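# Move the green pen onto the white plate

## Task

Lift the green pen off the blue plate and set it down on the white plate, then make sure neither gripper is in contact with the pen.

## Robot and tools

Robot: two arms, left_arm and right_arm, each with a two-finger gripper and a wrist camera. Calibrated base poses in the scene frame: left_arm at (-0.015, +0.340, 0) m with quat_wxyz (+1.000, 0, 0, -0.004); right_arm at (+0.046, -0.370, 0) m with quat_wxyz (+1.000, 0, 0, +0.015). A camera stand is fixed to the floor behind the arms.

Frames: the scene frame has its origin at table-top height, halfway between the nominal bases. +z is up, +x points out over the table, and left_arm sits on the +y side (arm names do not match image sides). Everything about a hand (its position, quaternion, velocity, Hand target, wrist-camera pose) is given in that arm's own base frame. The table and the head cameras use the scene frame. A gripper's fingers point along its +z axis and separate along its y axis. end_effector_position is the spot between the pads, roughly 1 cm short of the fingertips. Reported hand poses can be off by a few centimetres, more at long reach.

Row layout (used by both motion tools): 16 numbers. First left_arm: x, y, z (metres, absolute position in left_arm's base frame), qw, qx, qy, qz (absolute orientation, w first), opening. Then the same 8 for right_arm. All 16 are required even when one arm is idle. Opening runs from -1 (closed) to +1 (fully open, 0.093 m). To keep an arm still, resend the exact pose and opening from the last result before it started resting; resending a 0 is an actual command. To hold an orientation, repeat the same quaternion every row rather than copying a drifted reading.

execute_actions: argument actions is a list of actions; each action is a list of up to 15 rows, one per 1/30 s step; a short action repeats its last row to fill 15 steps. Each action lasts 0.5 s. An action is rejected for both arms if any target lies over 0.6 m from that gripper's current position along any of its axes; a malformed action, or a first action failing this test against the last reported state, rejects the whole call. cameras: list of names, ["all"], or []; omitted gives all images only for an empty actions list. An empty list also reports the scene number and the full state.

move: target is one 16-number row or a list of up to 15 rows, each an absolute pose per arm; grippers travel straight lines there, all finishing together, within a 10 s cap. speed: m/s from 0.002 to 2.9 (default 0.25), one value or one per target; rotation capped at twice that in rad/s. blend: corner-rounding distance in m for lists (0 means stop at each). opening_speed: how fast the opening changes, per second on the -1..1 scale, at least 0.2. grip_force: per-pad force cap in N, 10 to 50, one value or one per arm; it persists, and low values close slowly. blocking=false returns after about 0.5 s while motion continues; a new move takes over. Moves do not avoid obstacles or the other arm. The result adds a move: line: done, off_target, moving, held or fault, and limits such as paced (pose clipped) or held (steps withheld). done means at rest within 10 mm and 2 degrees; it says nothing about contact.

wait: seconds 0 to 10; arms keep their last command. stop: brakes a running move. zoom_image: camera (cam_head_left, cam_head_right, cam_left_wrist, cam_right_wrist) and region [x0, y0, x1, y1] in pixels from the top-left, at most 504 by 504. All four images are 672x504. finished_scene: scene number (1 or 2); irreversible, so call it only once the pen rests on the white plate untouched.

Result lines: each hand's position and quaternion, Hand target (where the controller actually steers, possibly short of your command), Tool commands, grip_measured (gripper motor on the -1..+1 scale), Joint positions (last entry is gripper gap in metres, floored at zero), joint torques, joint velocities (may say within noise), motor temperatures, and warnings MOTOR HOT (75 °C) or OVER-TEMPERATURE FAULT (90 °C, the arm folds and is lost for the scene).

Gripping: pads meet near -0.94; an object of width w mm reads about -0.94 + 0.0208 w. For a firm grip on a rigid object, command about 0.24 below that reading; a thin round pen may need lower. Keep sending that value while holding; to release, send a value well above the width reading. grip_measured near -0.94 alone does not prove an object is held, so confirm with the cameras. Grip readings may sit up to 0.02 high.

Motion cautions: each step, commanded orientation is clipped to 40 degrees of the current one, so big turns need several commands. Friction and gravity leave grippers short, low or tilted, especially far out; check and correct after each move. Avoid paths near an arm's own base. Joint ranges (rad): waist -2.618 to 3.054, shoulder 0 to 3.142, elbow 0 to 3.142 (straight 2.901), wrist pitch and yaw -1.571 to 1.571, wrist roll -2.094 to 2.094.

Avoid: dropping the pen or letting it leave the table, releasing it while it moves, fast impacts with table or fixtures, pressing hard, arms touching each other, wrist-camera cables rubbing anything, and long stretched holds that heat motors. Thinking time lets the scene run, and quicker, smoother work is better. Loose objects may occasionally get nudged by outside pushes.

Each tool is called after ">>>" as name([rows], argument=value, ...), one row to a line, values as JSON.

## Session

>>> execute_actions(actions=[])

Scene clock: 0.00 s.
left_arm: end_effector_position=(+0.3778, +0.0433, +0.0662) grip_measured=+1.000 end_effector_quat_wxyz=(+0.538, -0.102, +0.832, +0.092) | right_arm: end_effector_position=(+0.3883, -0.0296, +0.0658) grip_measured=+1.000 end_effector_quat_wxyz=(+0.518, +0.069, +0.847, -0.101)
Joint positions: left_arm=[-0.004 1.596 0.356 0.807 -0.27 -0.075 0.093] | right_arm=[0.046 1.599 0.425 0.694 0.285 0.036 0.093]
Joint velocities: within noise
Joint torques (N m): no reading
Motor temperatures (°C): left_arm=[26 28 30 30 26 28 26] | right_arm=[27 30 26 26 26 27 27]
Heat: left arm: 30 °C; right arm: 30 °C.
Hand target: left_arm +0.3805, +0.0433, +0.0712; +0.544, -0.103, +0.828, +0.092 | right_arm +0.3904, -0.0295, +0.0699; +0.523, +0.070, +0.844, -0.100
Tool commands: left_gripper/opening=+1.0 right_gripper/opening=+1.0

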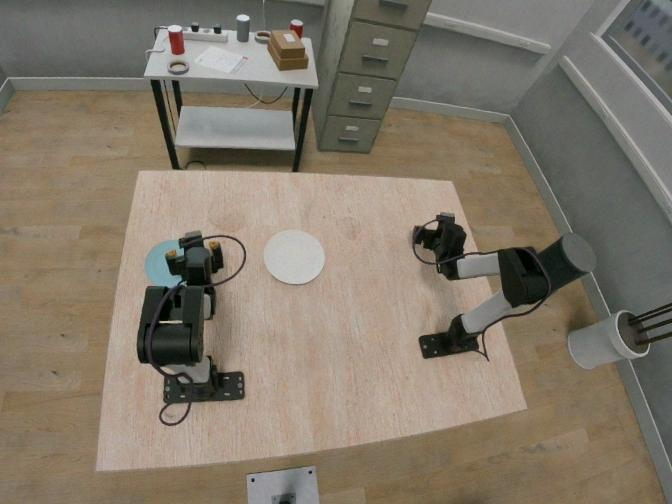

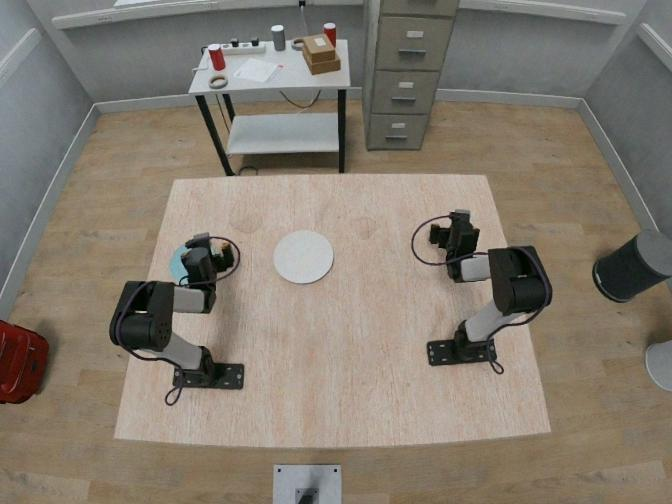

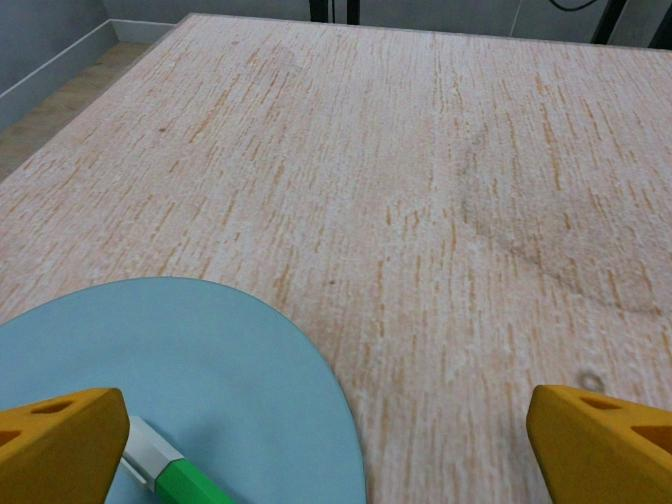

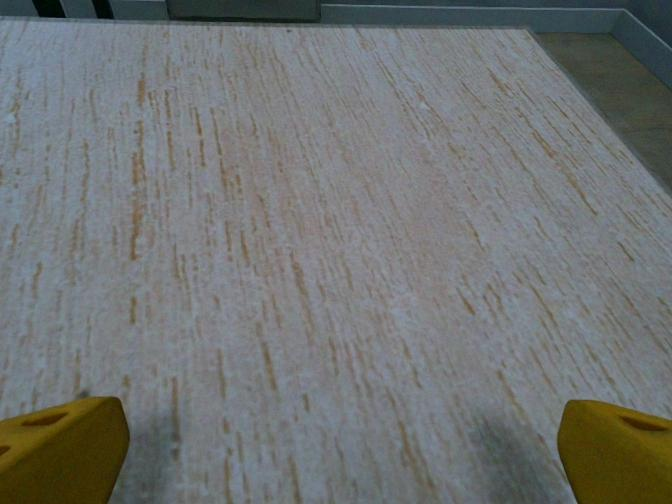

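>>> move(target=[0.30,0.04,0.2,0,0,1,0,1,0.3904,-0.0295,0.0699,0.523,0.070,0.844,-0.100,1], speed=0.4, cameras=["cam_head_left","cam_head_right","cam_left_wrist"])

Scene clock: 8.03 s.
left_arm: end_effector_position=(+0.2954, +0.0416, +0.1961) grip_measured=+1.000 end_effector_quat_wxyz=(+0.013, -0.009, +1.000, +0.012) | right_arm: end_effector_position=(+0.3883, -0.0296, +0.0658) grip_measured=+1.000 end_effector_quat_wxyz=(+0.518, +0.069, +0.847, -0.101)
Joint positions: left_arm=[0.128 1.673 1.682 -1.552 -0.02 0.111 0.093] | right_arm=[0.046 1.599 0.425 0.694 0.285 0.036 0.093]
Joint torques (N m): left_arm=[0.72 -4.81 9.57 0.38 0.21 0.19] | right_arm=[0.25 -6.08 5.2 2.63 0.01 0.09]
Heat: left arm: 31 °C; right arm: 31 °C.
Hand target: left_arm +0.2989, +0.0417, +0.2011; +0.017, -0.006, +1.000, +0.004 | right_arm +0.3904, -0.0295, +0.0699; +0.523, +0.070, +0.844, -0.100
Off the commanded pose: left_arm 0.006 m, 2 deg | right_arm 0.005 m, 1 deg.
joint sent to its limit (left arm) — joint 4 (wrist pitch), lower limit. The joint targets still meet the commanded pose.
move: done
Images, in order (width x height): cam_head_left 672x504, cam_head_right 672x504, cam_left_wrist 672x504.

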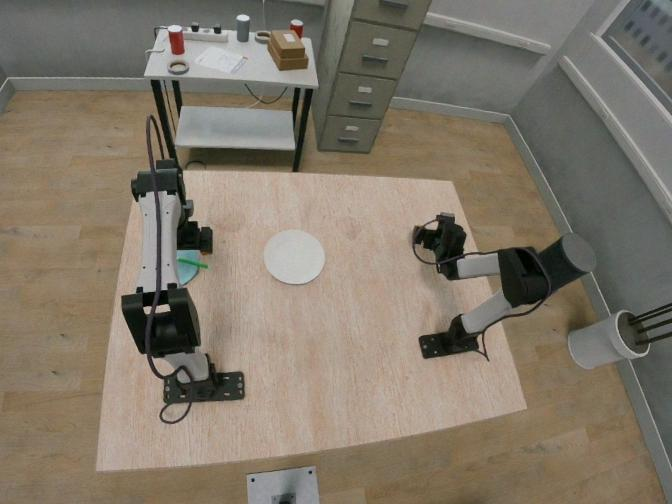

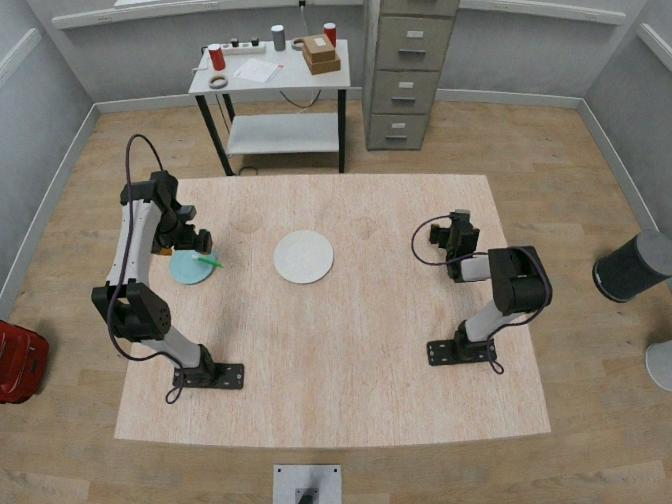

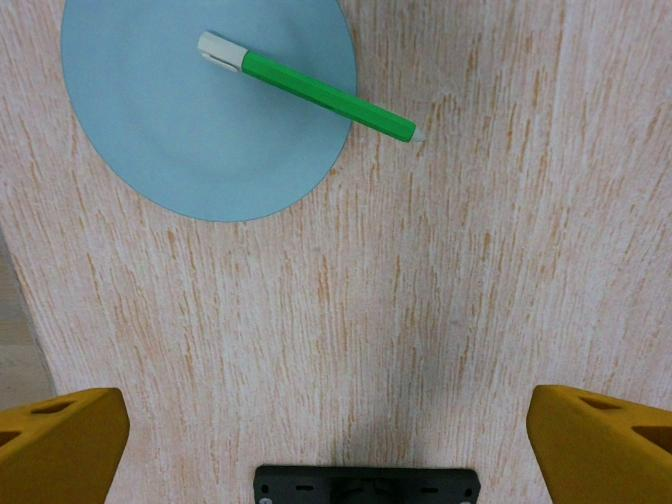

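>>> move(target=[0.30,0.04,0.13,0,-0.559,0.829,0,1,0.3904,-0.0295,0.0699,0.523,0.070,0.844,-0.100,1], speed=0.4, cameras=["cam_head_left","cam_head_right","cam_left_wrist"])

Scene clock: 29.23 s.
left_arm: end_effector_position=(+0.3006, +0.0389, +0.1398) grip_measured=+1.000 end_effector_quat_wxyz=(+0.007, -0.547, +0.837, -0.003) | right_arm: end_effector_position=(+0.3883, -0.0296, +0.0658) grip_measured=+1.000 end_effector_quat_wxyz=(+0.518, +0.069, +0.847, -0.101)
Joint positions: left_arm=[0.128 1.673 1.457 -1.339 0 -1.029 0.093] | right_arm=[0.046 1.599 0.425 0.694 0.285 0.036 0.093]
Joint torques (N m): left_arm=[0.31 -4.89 4.67 0.69 0.1 -0.14] | right_arm=[0.18 -6.06 5.23 2.63 0.02 0.07]
Motor temperatures (°C): left_arm=[26 30 33 30 26 28 26] | right_arm=[27 32 28 32 26 27 27]
Heat: left arm: 33 °C; right arm: 32 °C.
Hand target: left_arm +0.2998, +0.0380, +0.1302; -0.003, -0.555, +0.832, -0.005 | right_arm +0.3904, -0.0295, +0.0699; +0.523, +0.070, +0.844, -0.100
Off the commanded pose: left_arm 0.010 m, 2 deg | right_arm 0.005 m, 1 deg.
move: done
Images, in order (width x height): cam_head_left 672x504, cam_head_right 672x504, cam_left_wrist 672x504.

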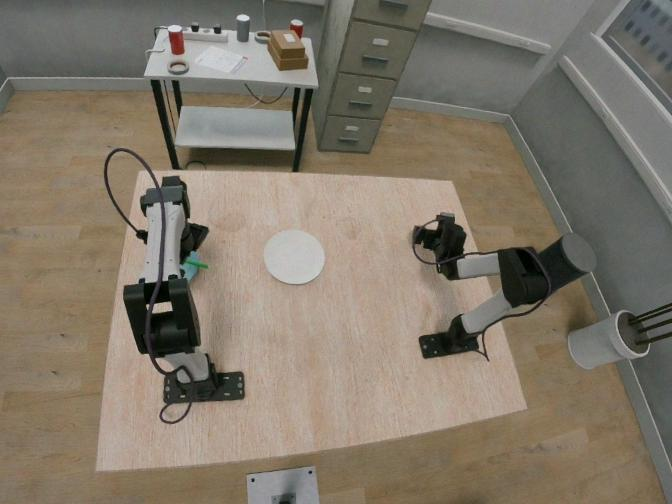

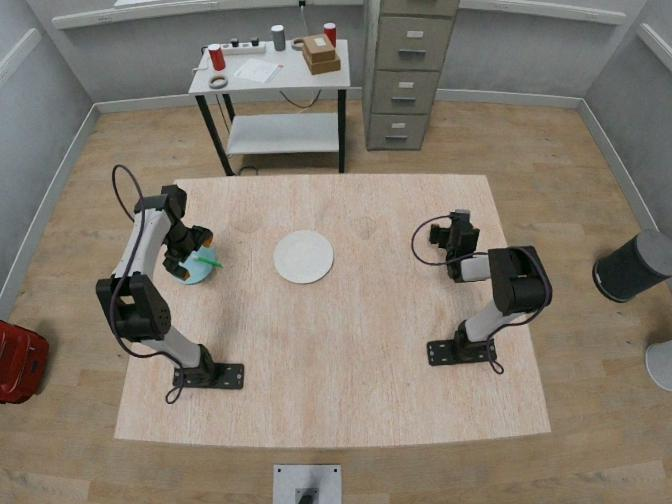

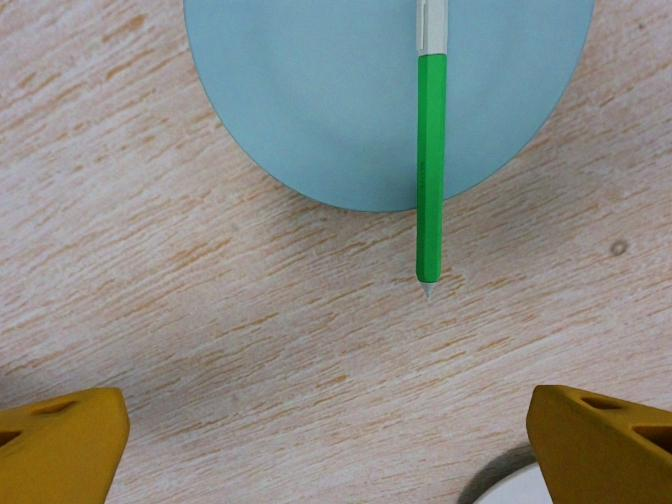

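>>> move(target=[0.337,0.025,0.07,0,-0.559,0.829,0,1,0.3904,-0.0295,0.0699,0.523,0.070,0.844,-0.100,1], speed=0.3, cameras=["cam_head_right","cam_left_wrist"])

Scene clock: 43.67 s.
left_arm: end_effector_position=(+0.3377, +0.0271, +0.0772) grip_measured=+1.000 end_effector_quat_wxyz=(+0.003, -0.555, +0.832, -0.002) | right_arm: end_effector_position=(+0.3883, -0.0296, +0.0658) grip_measured=+1.000 end_effector_quat_wxyz=(+0.518, +0.069, +0.847, -0.101)
Joint positions: left_arm=[0.08 1.837 1.404 -1.13 0 -1.096 0.093] | right_arm=[0.046 1.599 0.425 0.694 0.285 0.036 0.093]
Joint torques (N m): left_arm=[-0.57 -6.37 5.11 0.65 -0.04 -0.14] | right_arm=[0.21 -6.05 5.22 2.64 0 0.08]
Heat: left arm: 33 °C; right arm: 33 °C.
Hand target: left_arm +0.3368, +0.0251, +0.0701; +0.000, -0.559, +0.829, +0.000 | right_arm +0.3904, -0.0295, +0.0699; +0.523, +0.070, +0.844, -0.100
Off the commanded pose: left_arm 0.008 m, 1 deg | right_arm 0.005 m, 1 deg.
move: done
Images, in order (width x height): cam_head_right 672x504, cam_left_wrist 672x504.

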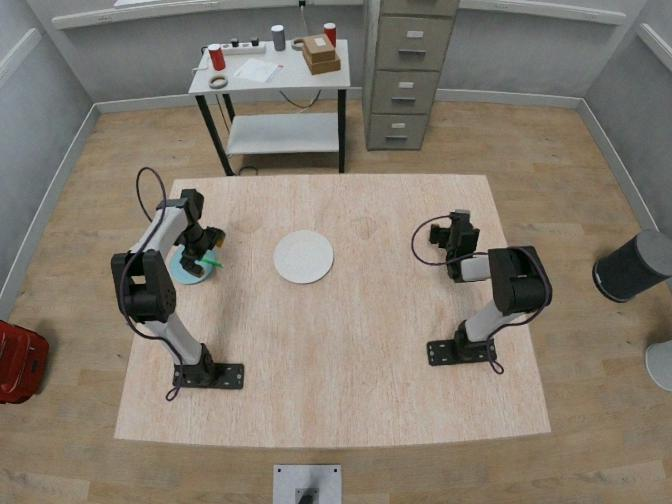

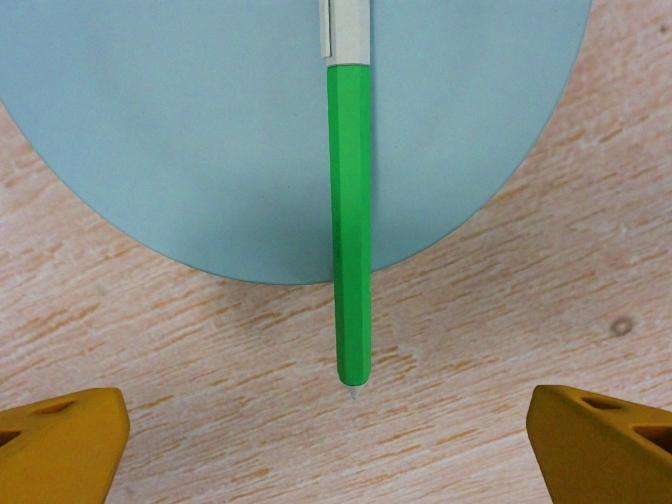

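>>> move(target=[0.349,0.042,0.035,0,-0.559,0.829,0,1,0.3904,-0.0295,0.0699,0.523,0.070,0.844,-0.100,1], speed=0.2, cameras=["cam_left_wrist"])

Scene clock: 53.23 s.
left_arm: end_effector_position=(+0.3517, +0.0400, +0.0439) grip_measured=+1.000 end_effector_quat_wxyz=(+0.006, -0.562, +0.827, -0.003) | right_arm: end_effector_position=(+0.3883, -0.0296, +0.0658) grip_measured=+1.000 end_effector_quat_wxyz=(+0.518, +0.069, +0.847, -0.101)
Joint positions: left_arm=[0.113 1.919 1.376 -1.015 0 -1.081 0.093] | right_arm=[0.046 1.599 0.425 0.694 0.285 0.036 0.093]
Joint torques (N m): left_arm=[0.54 -6.58 4.78 0.66 -0.04 0.19] | right_arm=[0.21 -6.06 5.23 2.63 0 0.09]
Heat: left arm: 33 °C; right arm: 34 °C.
Hand target: left_arm +0.3489, +0.0418, +0.0352; +0.000, -0.559, +0.829, +0.000 | right_arm +0.3904, -0.0295, +0.0699; +0.523, +0.070, +0.844, -0.100
Off the commanded pose: left_arm 0.010 m, 1 deg | right_arm 0.005 m, 1 deg.
move: done
Images, in order (width x height): cam_left_wrist 672x504.

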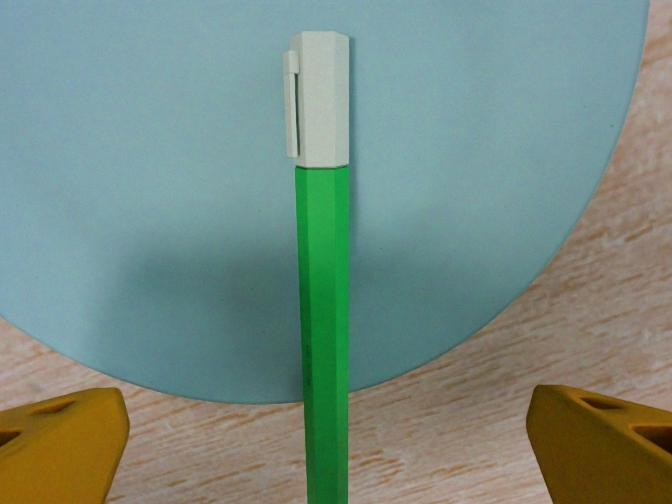

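>>> move([
  [0.348,0.044,0.017,0,-0.559,0.829,0,1,0.3904,-0.0295,0.0699,0.523,0.070,0.844,-0.100,1],
], speed=0.08, cameras=["cam_left_wrist"])

>>> move([
  [0.348,0.044,0.017,0,-0.559,0.829,0,-1,0.3904,-0.0295,0.0699,0.523,0.070,0.844,-0.100,1],
], opening_speed=1.5, cameras=["cam_left_wrist"])

Scene clock: 59.93 s.
left_arm: end_effector_position=(+0.3487, +0.0416, +0.0287) grip_measured=+1.000 end_effector_quat_wxyz=(+0.002, -0.563, +0.827, -0.001) | right_arm: end_effector_position=(+0.3883, -0.0296, +0.0658) grip_measured=+1.000 end_effector_quat_wxyz=(+0.518, +0.069, +0.847, -0.101)
Joint positions: left_arm=[0.119 1.935 1.335 -0.966 0 -1.076 0.093] | right_arm=[0.046 1.599 0.425 0.694 0.285 0.036 0.093]
Joint torques (N m): left_arm=[0.65 -6.19 4.26 0.84 -0.04 0.18] | right_arm=[0.21 -6.05 5.2 2.63 0.02 0.09]
Heat: left arm: 32 °C; right arm: 34 °C.
Hand target: left_arm +0.3474, +0.0440, +0.0172; -0.001, -0.560, +0.829, +0.000 | right_arm +0.3904, -0.0295, +0.0699; +0.523, +0.070, +0.844, -0.100
Off the commanded pose: left_arm 0.012 m, 1 deg | right_arm 0.005 m, 1 deg.
move: off_target (left_arm)
Images, in order (width x height): cam_left_wrist 672x504.

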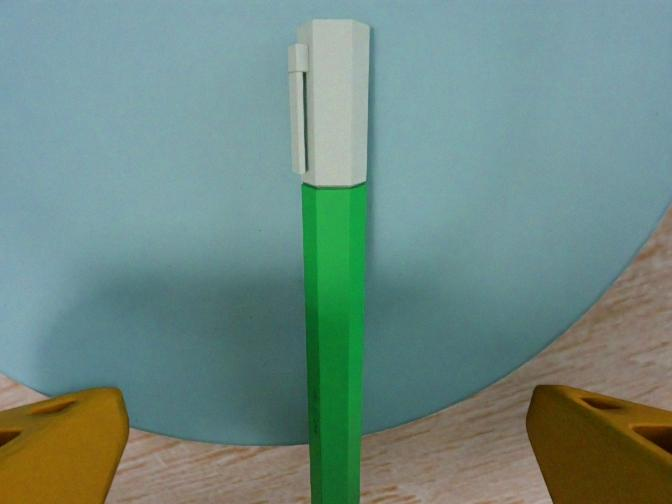

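Scene clock: 61.77 s.
left_arm: end_effector_position=(+0.3583, +0.0427, +0.0289) grip_measured=-0.940 end_effector_quat_wxyz=(+0.020, -0.561, +0.828, -0.010) | right_arm: end_effector_position=(+0.3883, -0.0296, +0.0658) grip_measured=+1.000 end_effector_quat_wxyz=(+0.518, +0.069, +0.847, -0.101)
Joint positions: left_arm=[0.119 1.935 1.335 -0.926 0 -1.072 0] | right_arm=[0.046 1.599 0.425 0.694 0.285 0.036 0.093]
Joint torques (N m): left_arm=[0.61 -6.27 4.41 0.53 -0.04 0.16] | right_arm=[0.21 -6.04 5.24 2.63 0.01 0.09]
Heat: left arm: 32 °C; right arm: 35 °C.
Hand target: left_arm +0.3481, +0.0439, +0.0174; +0.000, -0.559, +0.829, +0.000 | right_arm +0.3904, -0.0295, +0.0699; +0.523, +0.070, +0.844, -0.100
Off the commanded pose: left_arm 0.016 m, 3 deg | right_arm 0.005 m, 1 deg.
move: off_target (left_arm)
Images, in order (width x height): cam_left_wrist 672x504.

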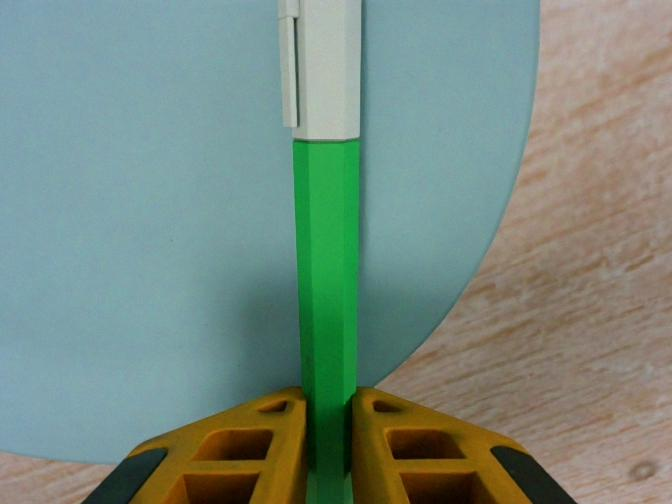

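>>> move([
  [0.348,0.042,0.10,0,-0.559,0.829,0,-1,0.3904,-0.0295,0.0699,0.523,0.070,0.844,-0.100,1],
  [0.375,-0.27,0.08,0,-0.559,0.829,0,-1,0.3904,-0.0295,0.0699,0.523,0.070,0.844,-0.100,1],
], blend=0.03, cameras=["cam_head_left","cam_head_right","cam_left_wrist"])

Scene clock: 73.50 s.
left_arm: end_effector_position=(+0.3687, -0.2691, +0.0791) grip_measured=-0.940 end_effector_quat_wxyz=(-0.001, -0.549, +0.836, +0.004) | right_arm: end_effector_position=(+0.3883, -0.0296, +0.0658) grip_measured=+1.000 end_effector_quat_wxyz=(+0.518, +0.069, +0.847, -0.101)
Joint positions: left_arm=[-0.631 2.358 2.204 -1.424 0 -1.793 0] | right_arm=[0.046 1.599 0.425 0.694 0.285 0.036 0.093]
Joint torques (N m): left_arm=[0.66 -8.88 10.21 0.17 -0.08 -0.17] | right_arm=[0.2 -6.08 5.2 2.64 0.01 0.08]
Heat: left arm: 33 °C; right arm: 35 °C.
Hand target: left_arm +0.3746, -0.2688, +0.0802; +0.001, -0.559, +0.829, +0.002 | right_arm +0.3904, -0.0295, +0.0699; +0.523, +0.070, +0.844, -0.100
Off the commanded pose: left_arm 0.006 m, 1 deg | right_arm 0.005 m, 1 deg.
move: done
Images, in order (width x height): cam_head_left 672x504, cam_head_right 672x504, cam_left_wrist 672x504.

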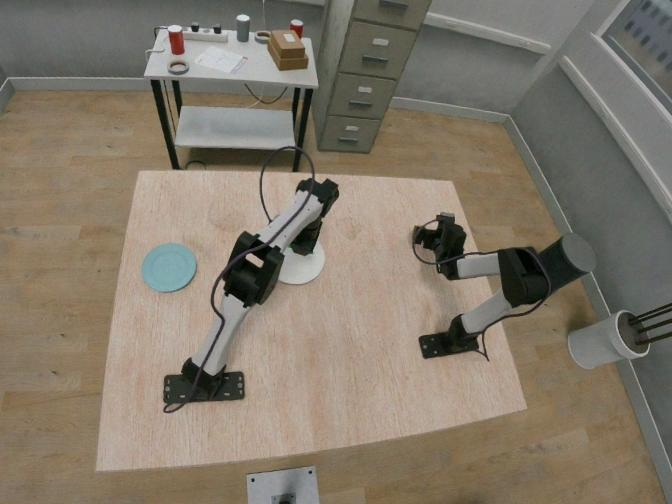

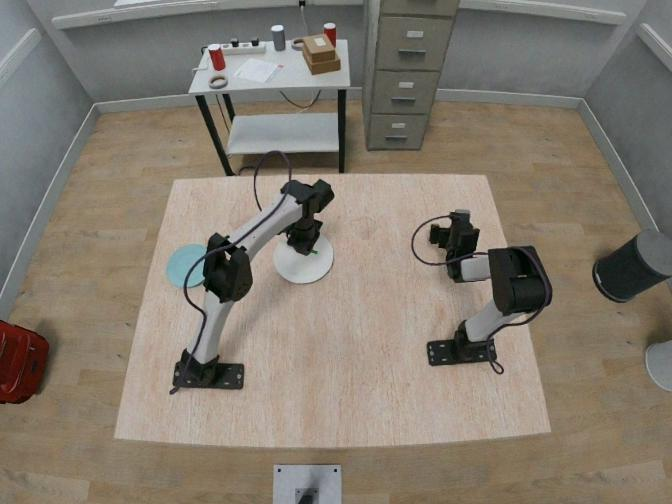

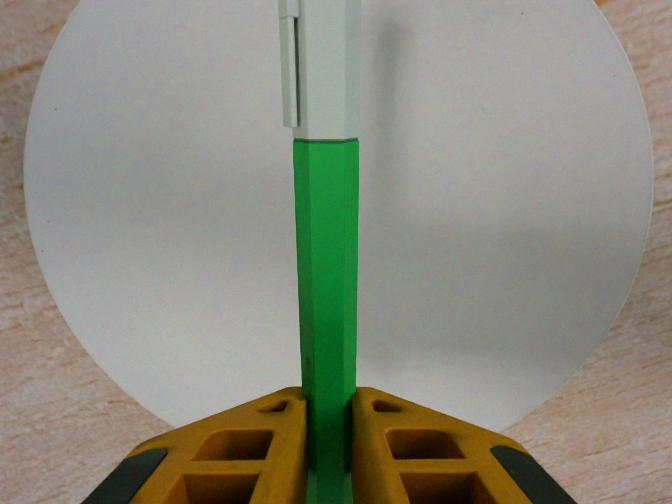

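>>> move([
  [0.386,-0.250,0.05,0,-0.559,0.829,0,-1,0.3904,-0.0295,0.0699,0.523,0.070,0.844,-0.100,1],
  [0.386,-0.250,0.027,0,-0.559,0.829,0,-1,0.3904,-0.0295,0.0699,0.523,0.070,0.844,-0.100,1],
], speed=[0.2,0.06], blend=0.01, cameras=["cam_left_wrist","cam_head_right"])

Scene clock: 80.53 s.
left_arm: end_effector_position=(+0.3857, -0.2485, +0.0388) grip_measured=-0.940 end_effector_quat_wxyz=(+0.001, -0.569, +0.822, +0.000) | right_arm: end_effector_position=(+0.3883, -0.0296, +0.0658) grip_measured=+1.000 end_effector_quat_wxyz=(+0.518, +0.069, +0.847, -0.101)
Joint positions: left_arm=[-0.573 2.358 2.044 -1.256 -0.002 -1.784 0] | right_arm=[0.046 1.599 0.425 0.694 0.285 0.036 0.093]
Joint torques (N m): left_arm=[-0.21 -9.61 4.36 0.76 -0.05 0.19] | right_arm=[0.23 -6.05 5.23 2.63 0.01 0.09]
Motor temperatures (°C): left_arm=[26 35 34 30 26 28 27] | right_arm=[27 33 30 36 26 27 27]
Heat: left arm: 35 °C; right arm: 36 °C.
Hand target: left_arm +0.3858, -0.2498, +0.0272; +0.000, -0.562, +0.827, +0.001 | right_arm +0.3904, -0.0295, +0.0699; +0.523, +0.070, +0.844, -0.100
Off the commanded pose: left_arm 0.012 m, 1 deg | right_arm 0.005 m, 1 deg.
move: off_target (left_arm)
Images, in order (width x height): cam_head_right 672x504, cam_left_wrist 672x504.

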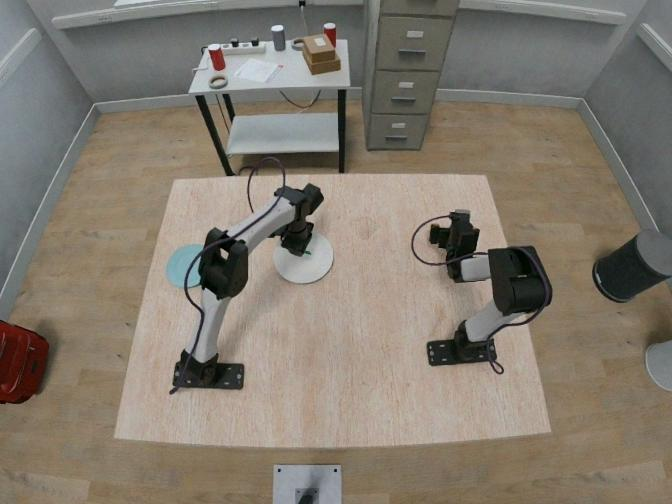

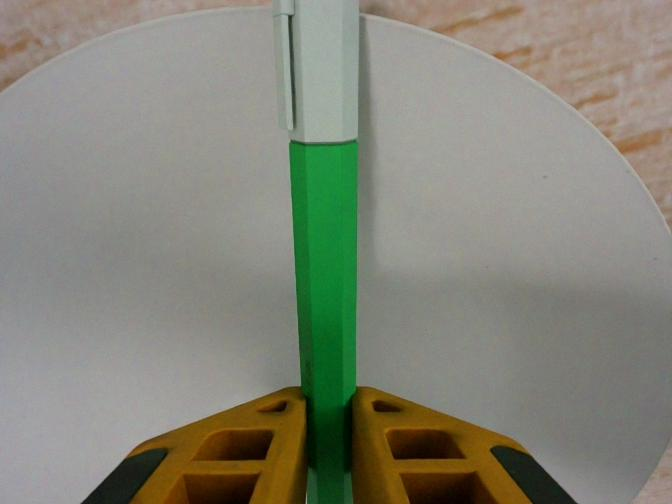

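>>> move([
  [0.380,-0.262,0.027,0,-0.559,0.829,0,-1,0.3904,-0.0295,0.0699,0.523,0.070,0.844,-0.100,1],
  [0.380,-0.262,0.017,0,-0.559,0.829,0,-1,0.3904,-0.0295,0.0699,0.523,0.070,0.844,-0.100,1],
], speed=0.06, cameras=["cam_left_wrist"])

Scene clock: 86.67 s.
left_arm: end_effector_position=(+0.3828, -0.2541, +0.0348) grip_measured=-0.940 end_effector_quat_wxyz=(+0.008, -0.561, +0.828, +0.001) | right_arm: end_effector_position=(+0.3883, -0.0296, +0.0658) grip_measured=+1.000 end_effector_quat_wxyz=(+0.518, +0.069, +0.847, -0.101)
Joint positions: left_arm=[-0.592 2.358 2.028 -1.236 -0.016 -1.784 0] | right_arm=[0.046 1.599 0.425 0.694 0.285 0.036 0.093]
Joint torques (N m): left_arm=[-1.1 -8.69 4.19 0.87 0 -0.05] | right_arm=[0.2 -6.04 5.22 2.63 0 0.09]
Heat: left arm: 36 °C; right arm: 36 °C.
Hand target: left_arm +0.3804, -0.2599, +0.0174; +0.005, -0.559, +0.829, +0.003 | right_arm +0.3904, -0.0295, +0.0699; +0.523, +0.070, +0.844, -0.100
Off the commanded pose: left_arm 0.020 m, 1 deg | right_arm 0.005 m, 1 deg.
move: off_target (left_arm)
Images, in order (width x height): cam_left_wrist 672x504.

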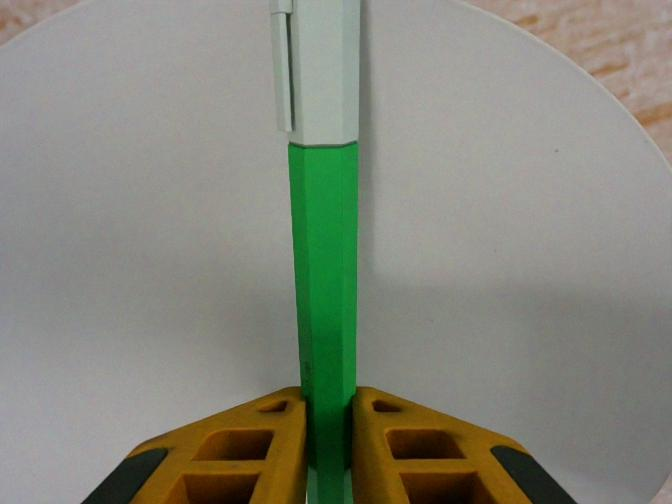

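>>> move([
  [0.381,-0.257,0.019,0,-0.559,0.829,0,-0.2,0.3904,-0.0295,0.0699,0.523,0.070,0.844,-0.100,1],
  [0.381,-0.257,0.12,0,-0.559,0.829,0,-0.2,0.3904,-0.0295,0.0699,0.523,0.070,0.844,-0.100,1],
], opening_speed=0.6, speed=0.15, cameras=["cam_left_wrist","cam_head_right"])

Scene clock: 98.23 s.
left_arm: end_effector_position=(+0.3807, -0.2555, +0.1195) grip_measured=-0.203 end_effector_quat_wxyz=(+0.006, -0.558, +0.830, -0.013) | right_arm: end_effector_position=(+0.3883, -0.0296, +0.0658) grip_measured=+1.000 end_effector_quat_wxyz=(+0.518, +0.069, +0.847, -0.101)
Joint positions: left_arm=[-0.592 2.358 2.366 -1.55 -0.002 -1.776 0.035] | right_arm=[0.046 1.599 0.425 0.694 0.285 0.036 0.093]
Joint torques (N m): left_arm=[-0.2 -9.28 8.85 0.28 0.11 0.07] | right_arm=[0.21 -6.08 5.23 2.63 0.01 0.09]
Heat: left arm: 38 °C; right arm: 37 °C.
Hand target: left_arm +0.3797, -0.2585, +0.1197; -0.001, -0.556, +0.831, -0.014 | right_arm +0.3904, -0.0295, +0.0699; +0.523, +0.070, +0.844, -0.100
Off the commanded pose: left_arm 0.002 m, 2 deg | right_arm 0.005 m, 1 deg.
joint sent to its limit (left arm) — joint 4 (wrist pitch), lower limit. The joint targets still meet the commanded pose.
move: done
Images, in order (width x height): cam_head_right 672x504, cam_left_wrist 672x504.

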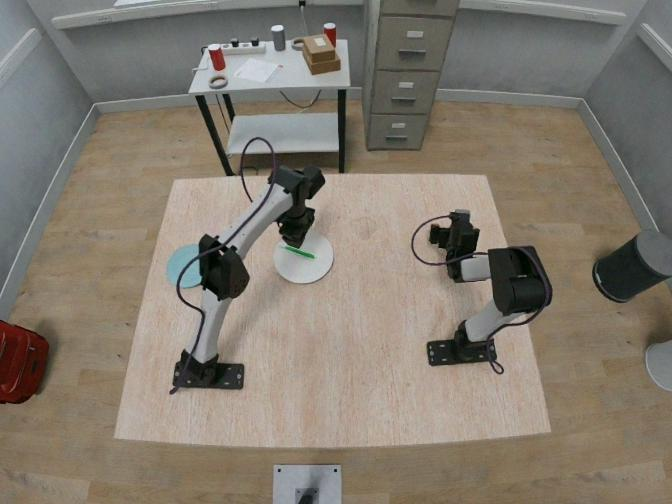

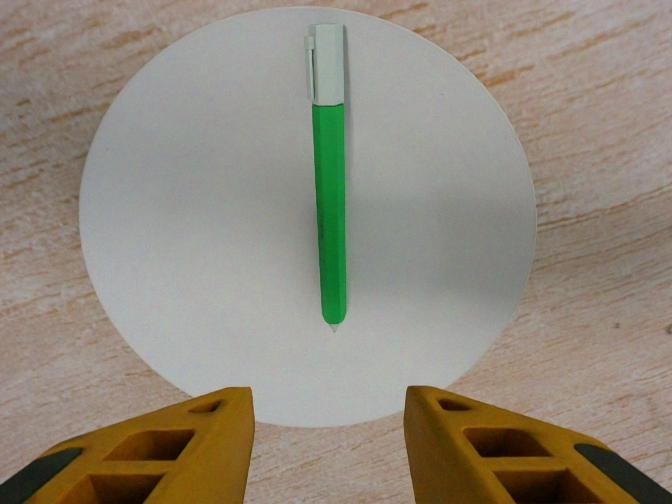

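>>> finished_scene(scene=1)

The scene is finished: the task was done.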